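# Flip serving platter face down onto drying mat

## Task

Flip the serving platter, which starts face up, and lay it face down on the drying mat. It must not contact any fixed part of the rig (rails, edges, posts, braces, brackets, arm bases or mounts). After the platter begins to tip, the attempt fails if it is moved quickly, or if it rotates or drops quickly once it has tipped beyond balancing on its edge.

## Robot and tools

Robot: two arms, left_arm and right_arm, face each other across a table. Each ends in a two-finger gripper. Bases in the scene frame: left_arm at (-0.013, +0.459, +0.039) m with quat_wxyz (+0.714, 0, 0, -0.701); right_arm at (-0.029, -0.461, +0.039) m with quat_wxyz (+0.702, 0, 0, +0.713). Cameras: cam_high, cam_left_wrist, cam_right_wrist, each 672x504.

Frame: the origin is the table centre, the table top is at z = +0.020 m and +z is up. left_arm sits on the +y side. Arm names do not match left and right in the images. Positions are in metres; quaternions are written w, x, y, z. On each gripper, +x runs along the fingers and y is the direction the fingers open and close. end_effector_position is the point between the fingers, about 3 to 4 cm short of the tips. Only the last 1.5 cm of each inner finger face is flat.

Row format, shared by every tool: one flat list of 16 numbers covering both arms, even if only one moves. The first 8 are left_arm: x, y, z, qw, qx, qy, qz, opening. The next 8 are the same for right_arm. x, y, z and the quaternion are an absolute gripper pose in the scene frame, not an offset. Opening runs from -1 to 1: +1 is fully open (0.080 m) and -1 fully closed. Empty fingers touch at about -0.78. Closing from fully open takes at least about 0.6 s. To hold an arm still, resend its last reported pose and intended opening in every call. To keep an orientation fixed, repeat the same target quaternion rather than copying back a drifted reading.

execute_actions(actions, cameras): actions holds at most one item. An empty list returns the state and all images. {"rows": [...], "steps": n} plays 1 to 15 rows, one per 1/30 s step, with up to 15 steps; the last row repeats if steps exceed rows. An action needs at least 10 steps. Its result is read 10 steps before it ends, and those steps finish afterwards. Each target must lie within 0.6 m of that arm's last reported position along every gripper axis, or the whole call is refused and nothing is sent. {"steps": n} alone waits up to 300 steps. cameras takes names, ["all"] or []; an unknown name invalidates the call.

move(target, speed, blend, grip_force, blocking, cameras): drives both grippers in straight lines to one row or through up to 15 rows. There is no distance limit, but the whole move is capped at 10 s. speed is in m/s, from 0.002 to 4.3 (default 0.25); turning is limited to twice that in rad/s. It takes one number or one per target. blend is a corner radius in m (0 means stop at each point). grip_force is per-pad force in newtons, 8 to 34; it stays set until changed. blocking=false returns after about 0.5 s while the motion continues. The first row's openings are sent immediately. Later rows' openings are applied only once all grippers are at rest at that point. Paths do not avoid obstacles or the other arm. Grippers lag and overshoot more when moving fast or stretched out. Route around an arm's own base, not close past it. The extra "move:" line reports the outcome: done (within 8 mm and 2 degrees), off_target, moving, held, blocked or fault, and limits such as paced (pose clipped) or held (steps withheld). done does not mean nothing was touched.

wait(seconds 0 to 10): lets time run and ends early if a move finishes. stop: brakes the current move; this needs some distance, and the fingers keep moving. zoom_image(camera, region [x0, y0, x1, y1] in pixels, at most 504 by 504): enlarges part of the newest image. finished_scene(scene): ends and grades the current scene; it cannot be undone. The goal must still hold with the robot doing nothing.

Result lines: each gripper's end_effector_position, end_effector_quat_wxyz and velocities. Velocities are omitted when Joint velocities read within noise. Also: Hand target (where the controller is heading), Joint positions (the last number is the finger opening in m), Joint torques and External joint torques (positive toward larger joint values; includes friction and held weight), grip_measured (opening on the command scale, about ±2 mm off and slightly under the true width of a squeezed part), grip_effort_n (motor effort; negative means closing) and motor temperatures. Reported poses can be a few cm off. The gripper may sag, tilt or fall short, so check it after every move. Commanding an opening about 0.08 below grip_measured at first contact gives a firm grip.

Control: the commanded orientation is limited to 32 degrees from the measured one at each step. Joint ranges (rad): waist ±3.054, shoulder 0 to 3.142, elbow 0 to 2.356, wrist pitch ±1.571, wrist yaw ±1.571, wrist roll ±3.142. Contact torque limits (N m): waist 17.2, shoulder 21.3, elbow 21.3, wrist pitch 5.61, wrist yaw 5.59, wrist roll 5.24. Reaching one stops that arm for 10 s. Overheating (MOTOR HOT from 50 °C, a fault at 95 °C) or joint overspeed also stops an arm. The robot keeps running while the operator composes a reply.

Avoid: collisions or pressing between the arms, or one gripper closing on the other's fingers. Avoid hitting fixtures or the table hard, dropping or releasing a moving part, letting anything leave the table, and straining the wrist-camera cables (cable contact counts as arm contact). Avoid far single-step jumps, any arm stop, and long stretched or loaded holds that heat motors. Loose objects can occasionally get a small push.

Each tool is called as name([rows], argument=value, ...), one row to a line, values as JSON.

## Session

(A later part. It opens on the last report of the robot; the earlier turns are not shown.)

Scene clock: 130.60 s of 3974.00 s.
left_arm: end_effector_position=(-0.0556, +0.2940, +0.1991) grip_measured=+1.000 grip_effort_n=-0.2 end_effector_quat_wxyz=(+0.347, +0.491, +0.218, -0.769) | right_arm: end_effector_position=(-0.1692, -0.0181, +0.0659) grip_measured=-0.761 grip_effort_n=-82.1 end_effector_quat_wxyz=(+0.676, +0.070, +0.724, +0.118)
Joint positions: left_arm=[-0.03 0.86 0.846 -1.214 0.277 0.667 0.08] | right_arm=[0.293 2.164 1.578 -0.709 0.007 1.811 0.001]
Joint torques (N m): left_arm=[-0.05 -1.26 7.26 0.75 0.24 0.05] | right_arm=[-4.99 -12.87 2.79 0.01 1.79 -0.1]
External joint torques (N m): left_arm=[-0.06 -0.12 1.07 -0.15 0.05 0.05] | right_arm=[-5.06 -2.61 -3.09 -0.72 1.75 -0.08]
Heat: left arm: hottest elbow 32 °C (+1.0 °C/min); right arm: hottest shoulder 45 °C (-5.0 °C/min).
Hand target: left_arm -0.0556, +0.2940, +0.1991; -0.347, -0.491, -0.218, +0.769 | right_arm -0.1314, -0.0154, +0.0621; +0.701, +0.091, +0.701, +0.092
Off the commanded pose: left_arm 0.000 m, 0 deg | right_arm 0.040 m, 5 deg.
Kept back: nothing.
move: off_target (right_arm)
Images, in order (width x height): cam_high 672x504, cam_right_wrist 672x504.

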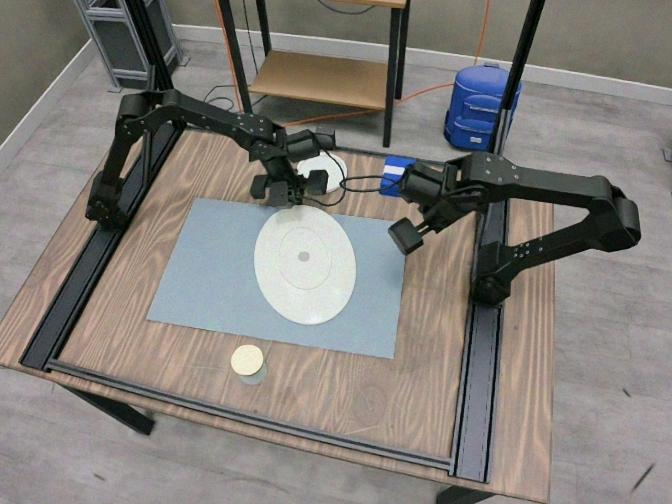

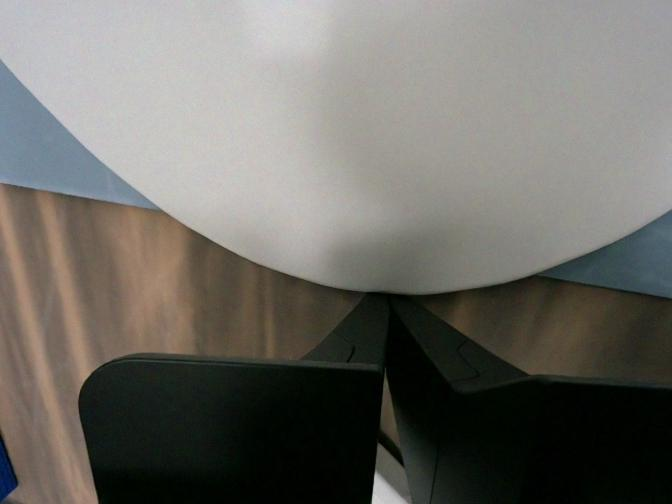

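move(target=[-0.0556,0.294,0.1991,0.347,0.491,0.218,-0.769,1,-0.123,-0.014,0.062,0.7010,0.0923,0.7010,0.0923,-0.9], speed=0.012)

move(target=[-0.0556,0.294,0.1991,0.347,0.491,0.218,-0.769,1,-0.117,-0.014,0.062,0.7010,0.0923,0.7010,0.0923,-0.9], speed=0.012, cameras=["cam_high","cam_right_wrist"])

zoom_image(camera="cam_high", region=[140, 140, 420, 370])

Scene clock: 132.17 s of 3974.00 s.
left_arm: end_effector_position=(-0.0556, +0.2940, +0.1991) grip_measured=+1.000 grip_effort_n=-0.2 end_effector_quat_wxyz=(+0.347, +0.491, +0.218, -0.769) | right_arm: end_effector_position=(-0.1673, -0.0200, +0.0660) grip_measured=-0.761 grip_effort_n=-82.1 end_effector_quat_wxyz=(+0.674, +0.065, +0.726, +0.120) end_effector_velocity=(-0.161, -0.053, +0.000) end_effector_angular_velocity=(-0.024, +0.053, +0.383)
Joint positions: left_arm=[-0.03 0.86 0.846 -1.214 0.277 0.667 0.08] | right_arm=[0.288 2.157 1.567 -0.707 -0.002 1.796 0.001]
Joint velocities: left_arm=[within noise] | right_arm=[0.344 -0.002 -0.002 -0.007 -0.066 -0.022 0]
Joint torques (N m): left_arm=[-0.04 -1.31 7.25 0.76 0.24 0.03] | right_arm=[-3.01 -12.08 4.52 0.26 1.13 -0.06]
External joint torques (N m): left_arm=[-0.04 -0.14 1.11 -0.12 0.04 0.04] | right_arm=[-8.08 -2.04 -2.09 -0.55 1.74 -0.05]
Heat: left arm: hottest elbow 32 °C (+1.0 °C/min); right arm: hottest shoulder 45 °C (-5.1 °C/min).
Hand target: left_arm -0.0556, +0.2940, +0.1991; -0.347, -0.491, -0.218, +0.769 | right_arm -0.1640, -0.0190, +0.0660; +0.675, +0.068, +0.725, +0.118
Off the commanded pose: left_arm 0.000 m, 0 deg | right_arm 0.045 m, 6 deg.
blocked (right_arm)
Kept back: nothing.
move: off_target (right_arm)

Scene clock: 137.13 s of 3974.00 s.
left_arm: end_effector_position=(-0.0556, +0.2940, +0.1991) grip_measured=+1.000 grip_effort_n=-0.2 end_effector_quat_wxyz=(+0.347, +0.491, +0.218, -0.769) | right_arm: end_effector_position=(-0.1685, -0.0215, +0.0660) grip_measured=-0.761 grip_effort_n=-82.1 end_effector_quat_wxyz=(+0.668, +0.060, +0.731, +0.124)
Joint positions: left_arm=[-0.03 0.86 0.846 -1.214 0.277 0.667 0.08] | right_arm=[0.285 2.151 1.557 -0.701 -0.021 1.782 0.001]
Joint torques (N m): left_arm=[-0.04 -1.32 7.25 0.76 0.23 0.01] | right_arm=[-1.18 -12.09 4.78 0.48 0.47 0.04]
External joint torques (N m): left_arm=[-0.05 -0.2 1.13 -0.11 0.04 0.01] | right_arm=[-1.21 -1.93 -1.09 -0.25 0.44 0.05]
Heat: left arm: hottest elbow 32 °C (+1.0 °C/min); right arm: hottest shoulder 46 °C (-3.0 °C/min).
Hand target: left_arm -0.0556, +0.2940, +0.1991; -0.347, -0.491, -0.218, +0.769 | right_arm -0.1602, -0.0192, +0.0660; +0.672, +0.067, +0.727, +0.119
Off the commanded pose: left_arm 0.000 m, 0 deg | right_arm 0.052 m, 7 deg.
Kept back: nothing.
move: blocked (right_arm; both arms now hold where they are)
Images, in order (width x height): cam_high 672x504, cam_right_wrist 672x504.

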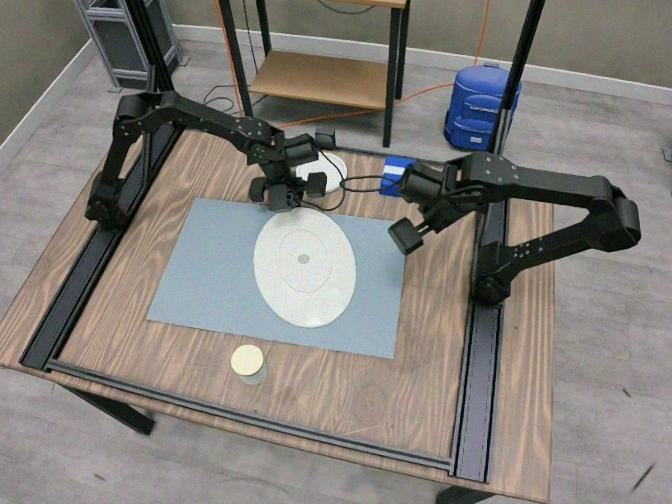

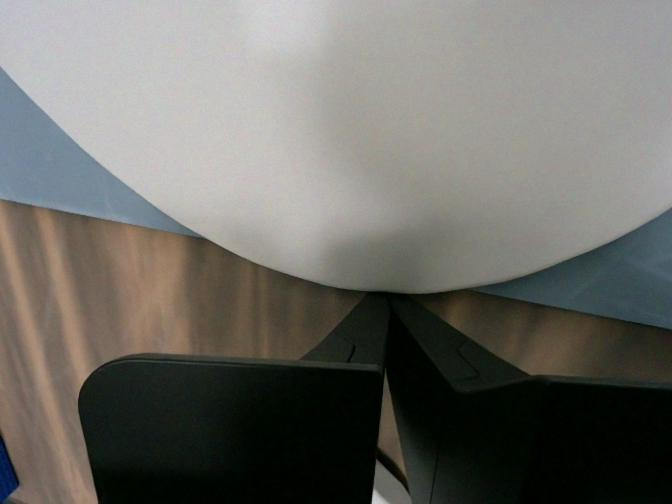

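Scaled by 1.800 from the camera's 672x504 image, which has a finer 960x720 frame.

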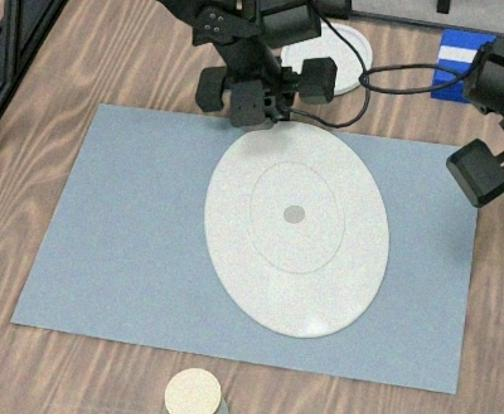

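move(target=[-0.0556,0.294,0.1991,0.347,0.491,0.218,-0.769,1,-0.132,-0.020,0.064,0.7010,0.0923,0.7010,0.0923,-0.9], speed=0.015)

move(target=[-0.0556,0.294,0.1991,0.347,0.491,0.218,-0.769,1,-0.126,-0.020,0.064,0.7010,0.0923,0.7010,0.0923,-0.9], speed=0.015, cameras=["cam_high","cam_right_wrist"])

zoom_image(camera="cam_high", region=[140, 140, 420, 370])

Scene clock: 143.47 s of 3974.00 s.
left_arm: end_effector_position=(-0.0556, +0.2940, +0.1991) grip_measured=+1.000 grip_effort_n=-0.2 end_effector_quat_wxyz=(+0.347, +0.491, +0.218, -0.769) | right_arm: end_effector_position=(-0.1636, -0.0208, +0.0661) grip_measured=-0.761 grip_effort_n=-82.1 end_effector_quat_wxyz=(+0.677, +0.073, +0.723, +0.115)
Joint positions: left_arm=[-0.03 0.86 0.846 -1.214 0.277 0.667 0.08] | right_arm=[0.284 2.149 1.554 -0.701 0.009 1.81 0.001]
Joint torques (N m): left_arm=[-0.05 -1.27 7.26 0.76 0.24 0.06] | right_arm=[-3.83 -13.34 2.5 -0.2 1.76 0.17]
External joint torques (N m): left_arm=[-0.04 -0.15 1.08 -0.14 0.03 0.05] | right_arm=[-3.86 -3.13 -3.43 -0.94 1.71 0.18]
Motor temperatures (°C): left_arm=[28 30 32 28 25 30] | right_arm=[28 47 33 32 32 26]
Heat: left arm: hottest elbow 32 °C (+1.0 °C/min); right arm: hottest shoulder 47 °C (-1.0 °C/min).
Hand target: left_arm -0.0556, +0.2940, +0.1991; -0.347, -0.491, -0.218, +0.769 | right_arm -0.1330, -0.0207, +0.0641; +0.701, +0.091, +0.701, +0.092
Off the commanded pose: left_arm 0.000 m, 0 deg | right_arm 0.032 m, 5 deg.
Kept back: nothing.
move: off_target (right_arm)

Scene clock: 144.17 s of 3974.00 s.
left_arm: end_effector_position=(-0.0556, +0.2940, +0.1991) grip_measured=+1.000 grip_effort_n=-0.2 end_effector_quat_wxyz=(+0.347, +0.491, +0.218, -0.769) | right_arm: end_effector_position=(-0.1602, -0.0223, +0.0661) grip_measured=-0.761 grip_effort_n=-82.1 end_effector_quat_wxyz=(+0.678, +0.073, +0.722, +0.114)
Joint positions: left_arm=[-0.03 0.86 0.846 -1.214 0.277 0.667 0.08] | right_arm=[0.278 2.142 1.544 -0.7 0.009 1.805 0.001]
Joint torques (N m): left_arm=[-0.04 -1.28 7.27 0.75 0.24 0.05] | right_arm=[-4.4 -13.08 2.44 -0.01 1.69 -0.07]
External joint torques (N m): left_arm=[-0.04 -0.17 1.18 -0.11 0.04 0.05] | right_arm=[-4.48 -3.06 -3.37 -0.72 1.64 -0.06]
Heat: left arm: hottest elbow 32 °C (+1.0 °C/min); right arm: hottest shoulder 48 °C (+1.0 °C/min).
Hand target: left_arm -0.0556, +0.2940, +0.1991; -0.347, -0.491, -0.218, +0.769 | right_arm -0.1271, -0.0210, +0.0641; +0.701, +0.092, +0.701, +0.092
Off the commanded pose: left_arm 0.000 m, 0 deg | right_arm 0.034 m, 5 deg.
Kept back: nothing.
move: off_target (right_arm)
Images, in order (width x height): cam_high 672x504, cam_right_wrist 672x504.

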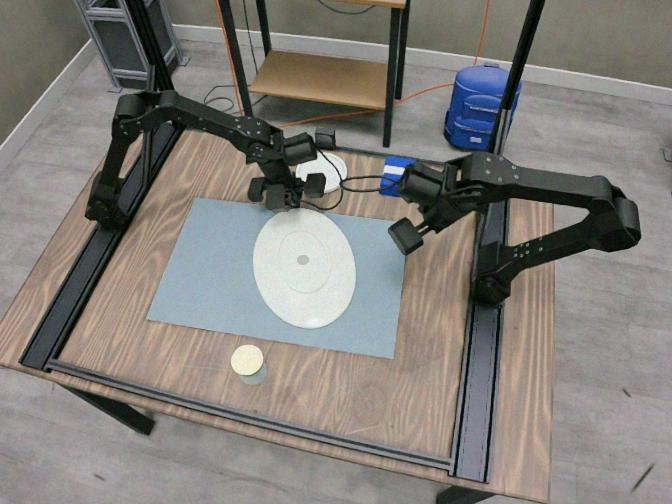

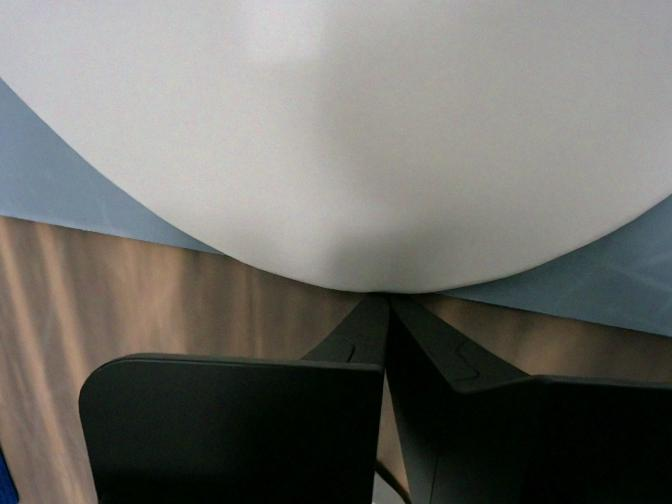

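Scaled by 1.800 from the camera's 672x504 image, which has a finer 960x720 frame.

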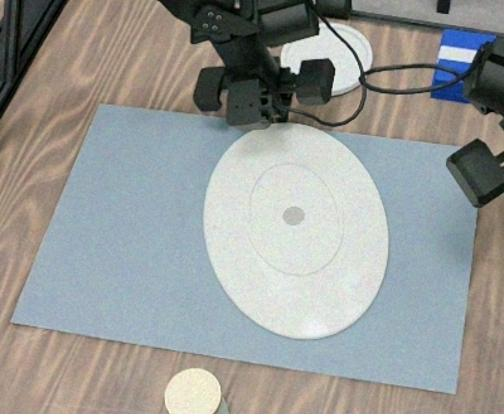

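move(target=[-0.0556,0.294,0.1991,0.347,0.491,0.218,-0.769,1,-0.120,-0.021,0.065,0.7010,0.0923,0.7010,0.0923,-0.9], speed=0.015)

move(target=[-0.0556,0.294,0.1991,0.347,0.491,0.218,-0.769,1,-0.117,-0.022,0.065,0.7010,0.0923,0.7010,0.0923,-0.9], speed=0.015, cameras=["cam_high","cam_right_wrist"])

zoom_image(camera="cam_high", region=[140, 140, 420, 370])

Scene clock: 145.30 s of 3974.00 s.
left_arm: end_effector_position=(-0.0556, +0.2940, +0.1991) grip_measured=+1.000 grip_effort_n=-0.2 end_effector_quat_wxyz=(+0.347, +0.491, +0.218, -0.769) | right_arm: end_effector_position=(-0.1551, -0.0243, +0.0661) grip_measured=-0.761 grip_effort_n=-82.1 end_effector_quat_wxyz=(+0.679, +0.071, +0.722, +0.114)
Joint positions: left_arm=[-0.03 0.86 0.846 -1.214 0.277 0.667 0.08] | right_arm=[0.268 2.132 1.529 -0.699 0.007 1.792 0.001]
Joint torques (N m): left_arm=[-0.05 -1.27 7.26 0.75 0.24 0.05] | right_arm=[-4.81 -13.09 3.07 0.12 1.69 -0.1]
External joint torques (N m): left_arm=[-0.05 -0.16 1.09 -0.14 0.04 0.05] | right_arm=[-4.77 -2.98 -2.88 -0.64 1.64 -0.09]
Heat: left arm: hottest elbow 32 °C (+1.0 °C/min); right arm: hottest shoulder 48 °C (+1.0 °C/min).
Hand target: left_arm -0.0556, +0.2940, +0.1991; -0.347, -0.491, -0.218, +0.769 | right_arm -0.1211, -0.0221, +0.0649; +0.701, +0.091, +0.701, +0.092
Off the commanded pose: left_arm 0.000 m, 0 deg | right_arm 0.035 m, 5 deg.
Kept back: nothing.
move: off_target (right_arm)

Scene clock: 146.00 s of 3974.00 s.
left_arm: end_effector_position=(-0.0556, +0.2940, +0.1991) grip_measured=+1.000 grip_effort_n=-0.2 end_effector_quat_wxyz=(+0.347, +0.491, +0.218, -0.769) | right_arm: end_effector_position=(-0.1519, -0.0256, +0.0660) grip_measured=-0.761 grip_effort_n=-82.1 end_effector_quat_wxyz=(+0.679, +0.070, +0.722, +0.113)
Joint positions: left_arm=[-0.03 0.86 0.846 -1.214 0.277 0.667 0.08] | right_arm=[0.261 2.126 1.52 -0.698 0.005 1.785 0.001]
Joint torques (N m): left_arm=[-0.05 -1.26 7.26 0.76 0.24 0.05] | right_arm=[-4.52 -13.1 2.82 0.21 1.71 -0.11]
External joint torques (N m): left_arm=[-0.03 -0.17 1.18 -0.1 0.04 0.05] | right_arm=[-4.46 -3.19 -3 -0.51 1.65 -0.09]
Heat: left arm: hottest elbow 32 °C (+1.0 °C/min); right arm: hottest shoulder 48 °C (+1.0 °C/min).
Hand target: left_arm -0.0556, +0.2940, +0.1991; -0.347, -0.491, -0.218, +0.769 | right_arm -0.1181, -0.0231, +0.0651; +0.701, +0.092, +0.701, +0.092
Off the commanded pose: left_arm 0.000 m, 0 deg | right_arm 0.035 m, 5 deg.
Kept back: nothing.
move: off_target (right_arm)
Images, in order (width x height): cam_high 672x504, cam_right_wrist 672x504.

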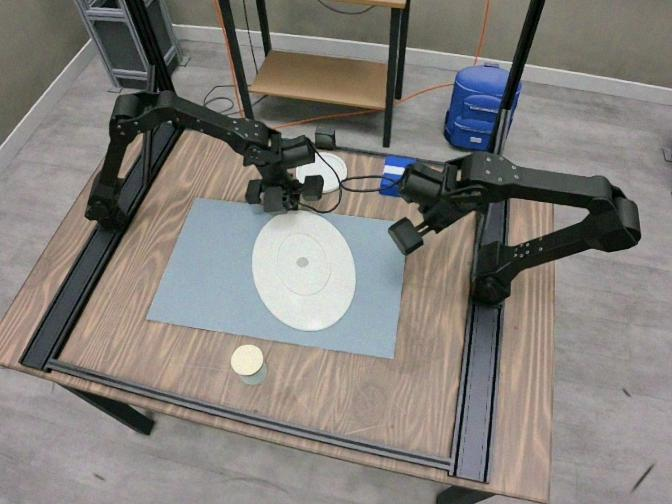

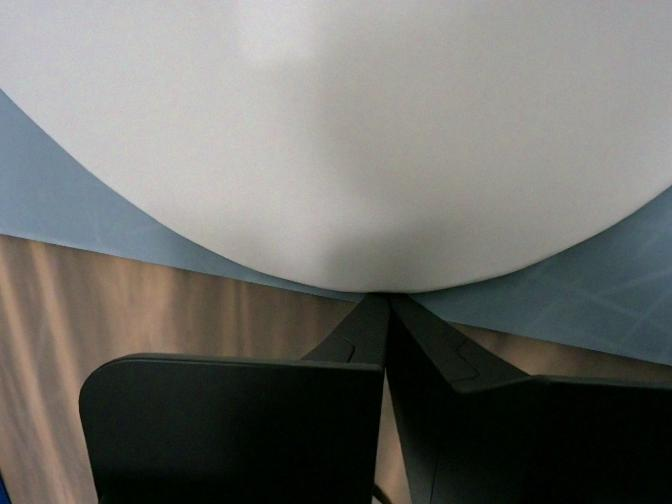

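Scaled by 1.800 from the camera's 672x504 image, which has a finer 960x720 frame.

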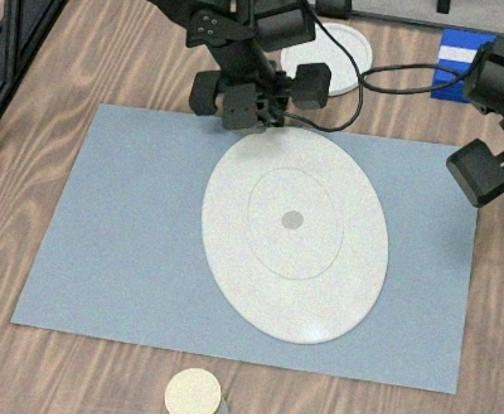

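move(target=[-0.0556,0.294,0.1991,0.347,0.491,0.218,-0.769,1,-0.110,-0.023,0.065,0.7010,0.0923,0.7010,0.0923,-0.9], speed=0.015)

move([
  [-0.0556,0.294,0.1991,0.347,0.491,0.218,-0.769,1,-0.175,-0.028,0.072,0.7010,0.0923,0.7010,0.0923,-0.9],
  [-0.0556,0.294,0.1991,0.347,0.491,0.218,-0.769,1,-0.17,-0.06,0.16,0.6645,0.2418,0.6645,0.2418,-0.9],
  [-0.0556,0.294,0.1991,0.347,0.491,0.218,-0.769,1,-0.05,-0.2,0.2,0.648,0.283,0.648,0.283,-0.9],
], speed=[0.04,0.08,0.12], blend=[0.005,0.02,0], cameras=["cam_high","cam_right_wrist"])

zoom_image(camera="cam_high", region=[140, 140, 420, 370])

Scene clock: 147.60 s of 3974.00 s.
left_arm: end_effector_position=(-0.0556, +0.2940, +0.1991) grip_measured=+1.000 grip_effort_n=-0.2 end_effector_quat_wxyz=(+0.347, +0.491, +0.218, -0.769) | right_arm: end_effector_position=(-0.1461, -0.0273, +0.0659) grip_measured=-0.761 grip_effort_n=-82.1 end_effector_quat_wxyz=(+0.679, +0.068, +0.722, +0.113)
Joint positions: left_arm=[-0.03 0.86 0.846 -1.214 0.277 0.667 0.08] | right_arm=[0.248 2.116 1.504 -0.694 -0.002 1.769 0.001]
Joint torques (N m): left_arm=[-0.05 -1.26 7.26 0.75 0.24 0.06] | right_arm=[-4.67 -12.92 3 0.36 1.78 -0.05]
External joint torques (N m): left_arm=[-0.05 -0.16 1.12 -0.14 0.04 0.06] | right_arm=[-4.68 -3.07 -2.83 -0.36 1.74 -0.04]
Heat: left arm: hottest elbow 32 °C (+1.0 °C/min); right arm: hottest shoulder 48 °C (+1.0 °C/min).
Hand target: left_arm -0.0556, +0.2940, +0.1991; -0.347, -0.491, -0.218, +0.769 | right_arm -0.1111, -0.0243, +0.0650; +0.701, +0.091, +0.701, +0.092
Off the commanded pose: left_arm 0.000 m, 0 deg | right_arm 0.036 m, 5 deg.
Kept back: nothing.
move: off_target (right_arm)

Scene clock: 153.93 s of 3974.00 s.
left_arm: end_effector_position=(-0.0556, +0.2940, +0.1991) grip_measured=+1.000 grip_effort_n=-0.2 end_effector_quat_wxyz=(+0.347, +0.491, +0.218, -0.769) | right_arm: end_effector_position=(-0.0506, -0.1973, +0.2044) grip_measured=-0.761 grip_effort_n=-82.1 end_effector_quat_wxyz=(+0.647, +0.287, +0.646, +0.285)
Joint positions: left_arm=[-0.03 0.86 0.846 -1.214 0.277 0.667 0.08] | right_arm=[0.127 0.879 0.661 -0.525 0.107 1.669 0.001]
Joint torques (N m): left_arm=[-0.04 -1.26 7.26 0.75 0.24 0.06] | right_arm=[-0.31 -3.3 4.49 1.11 -0.05 -0.12]
External joint torques (N m): left_arm=[-0.03 -0.16 1.11 -0.14 0.04 0.06] | right_arm=[-0.34 -1.32 -2.42 -0.33 -0.13 -0.08]
Heat: left arm: hottest elbow 32 °C (+1.0 °C/min); right arm: hottest shoulder 48 °C (+3.0 °C/min).
Hand target: left_arm -0.0556, +0.2940, +0.1991; -0.347, -0.491, -0.218, +0.769 | right_arm -0.0500, -0.2000, +0.2000; +0.648, +0.283, +0.648, +0.283
Off the commanded pose: left_arm 0.000 m, 0 deg | right_arm 0.005 m, 1 deg.
Kept back: nothing.
move: done
Images, in order (width x height): cam_high 672x504, cam_right_wrist 672x504.

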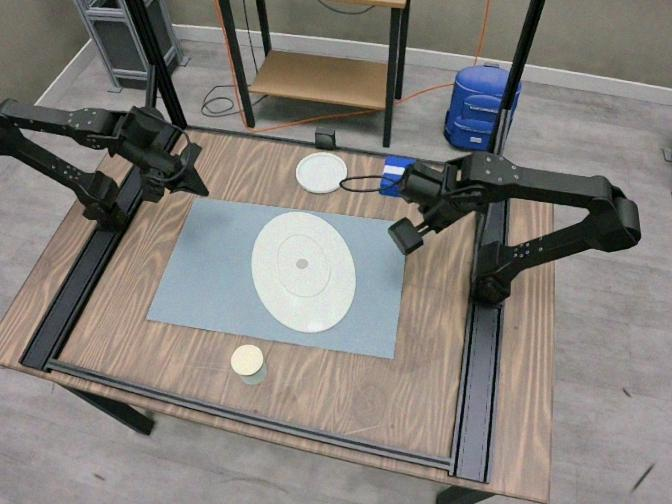

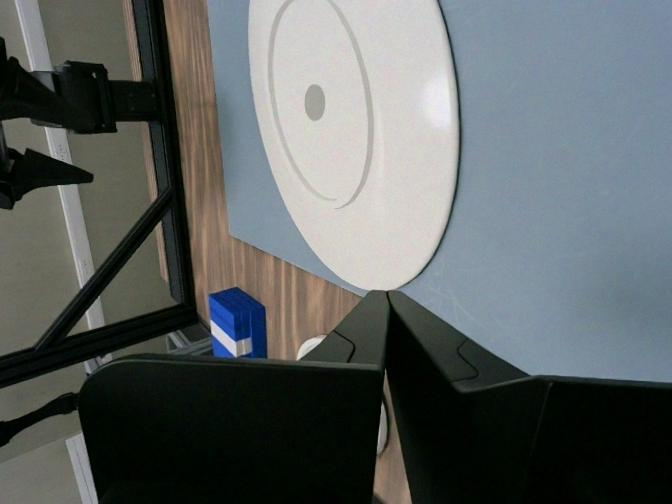

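Scaled by 1.800 from the camera's 672x504 image, which has a finer 960x720 frame.

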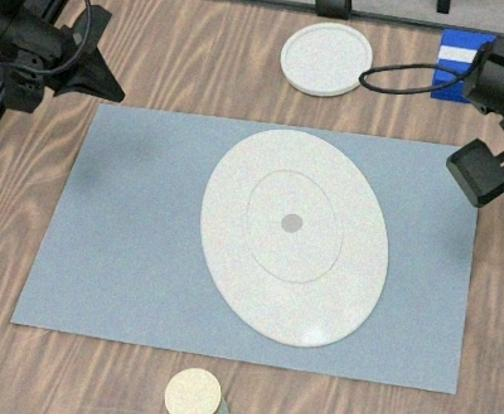

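Platter lies fully on the mat, face down.

finished_scene(scene=2)

The scene is finished: the task was done.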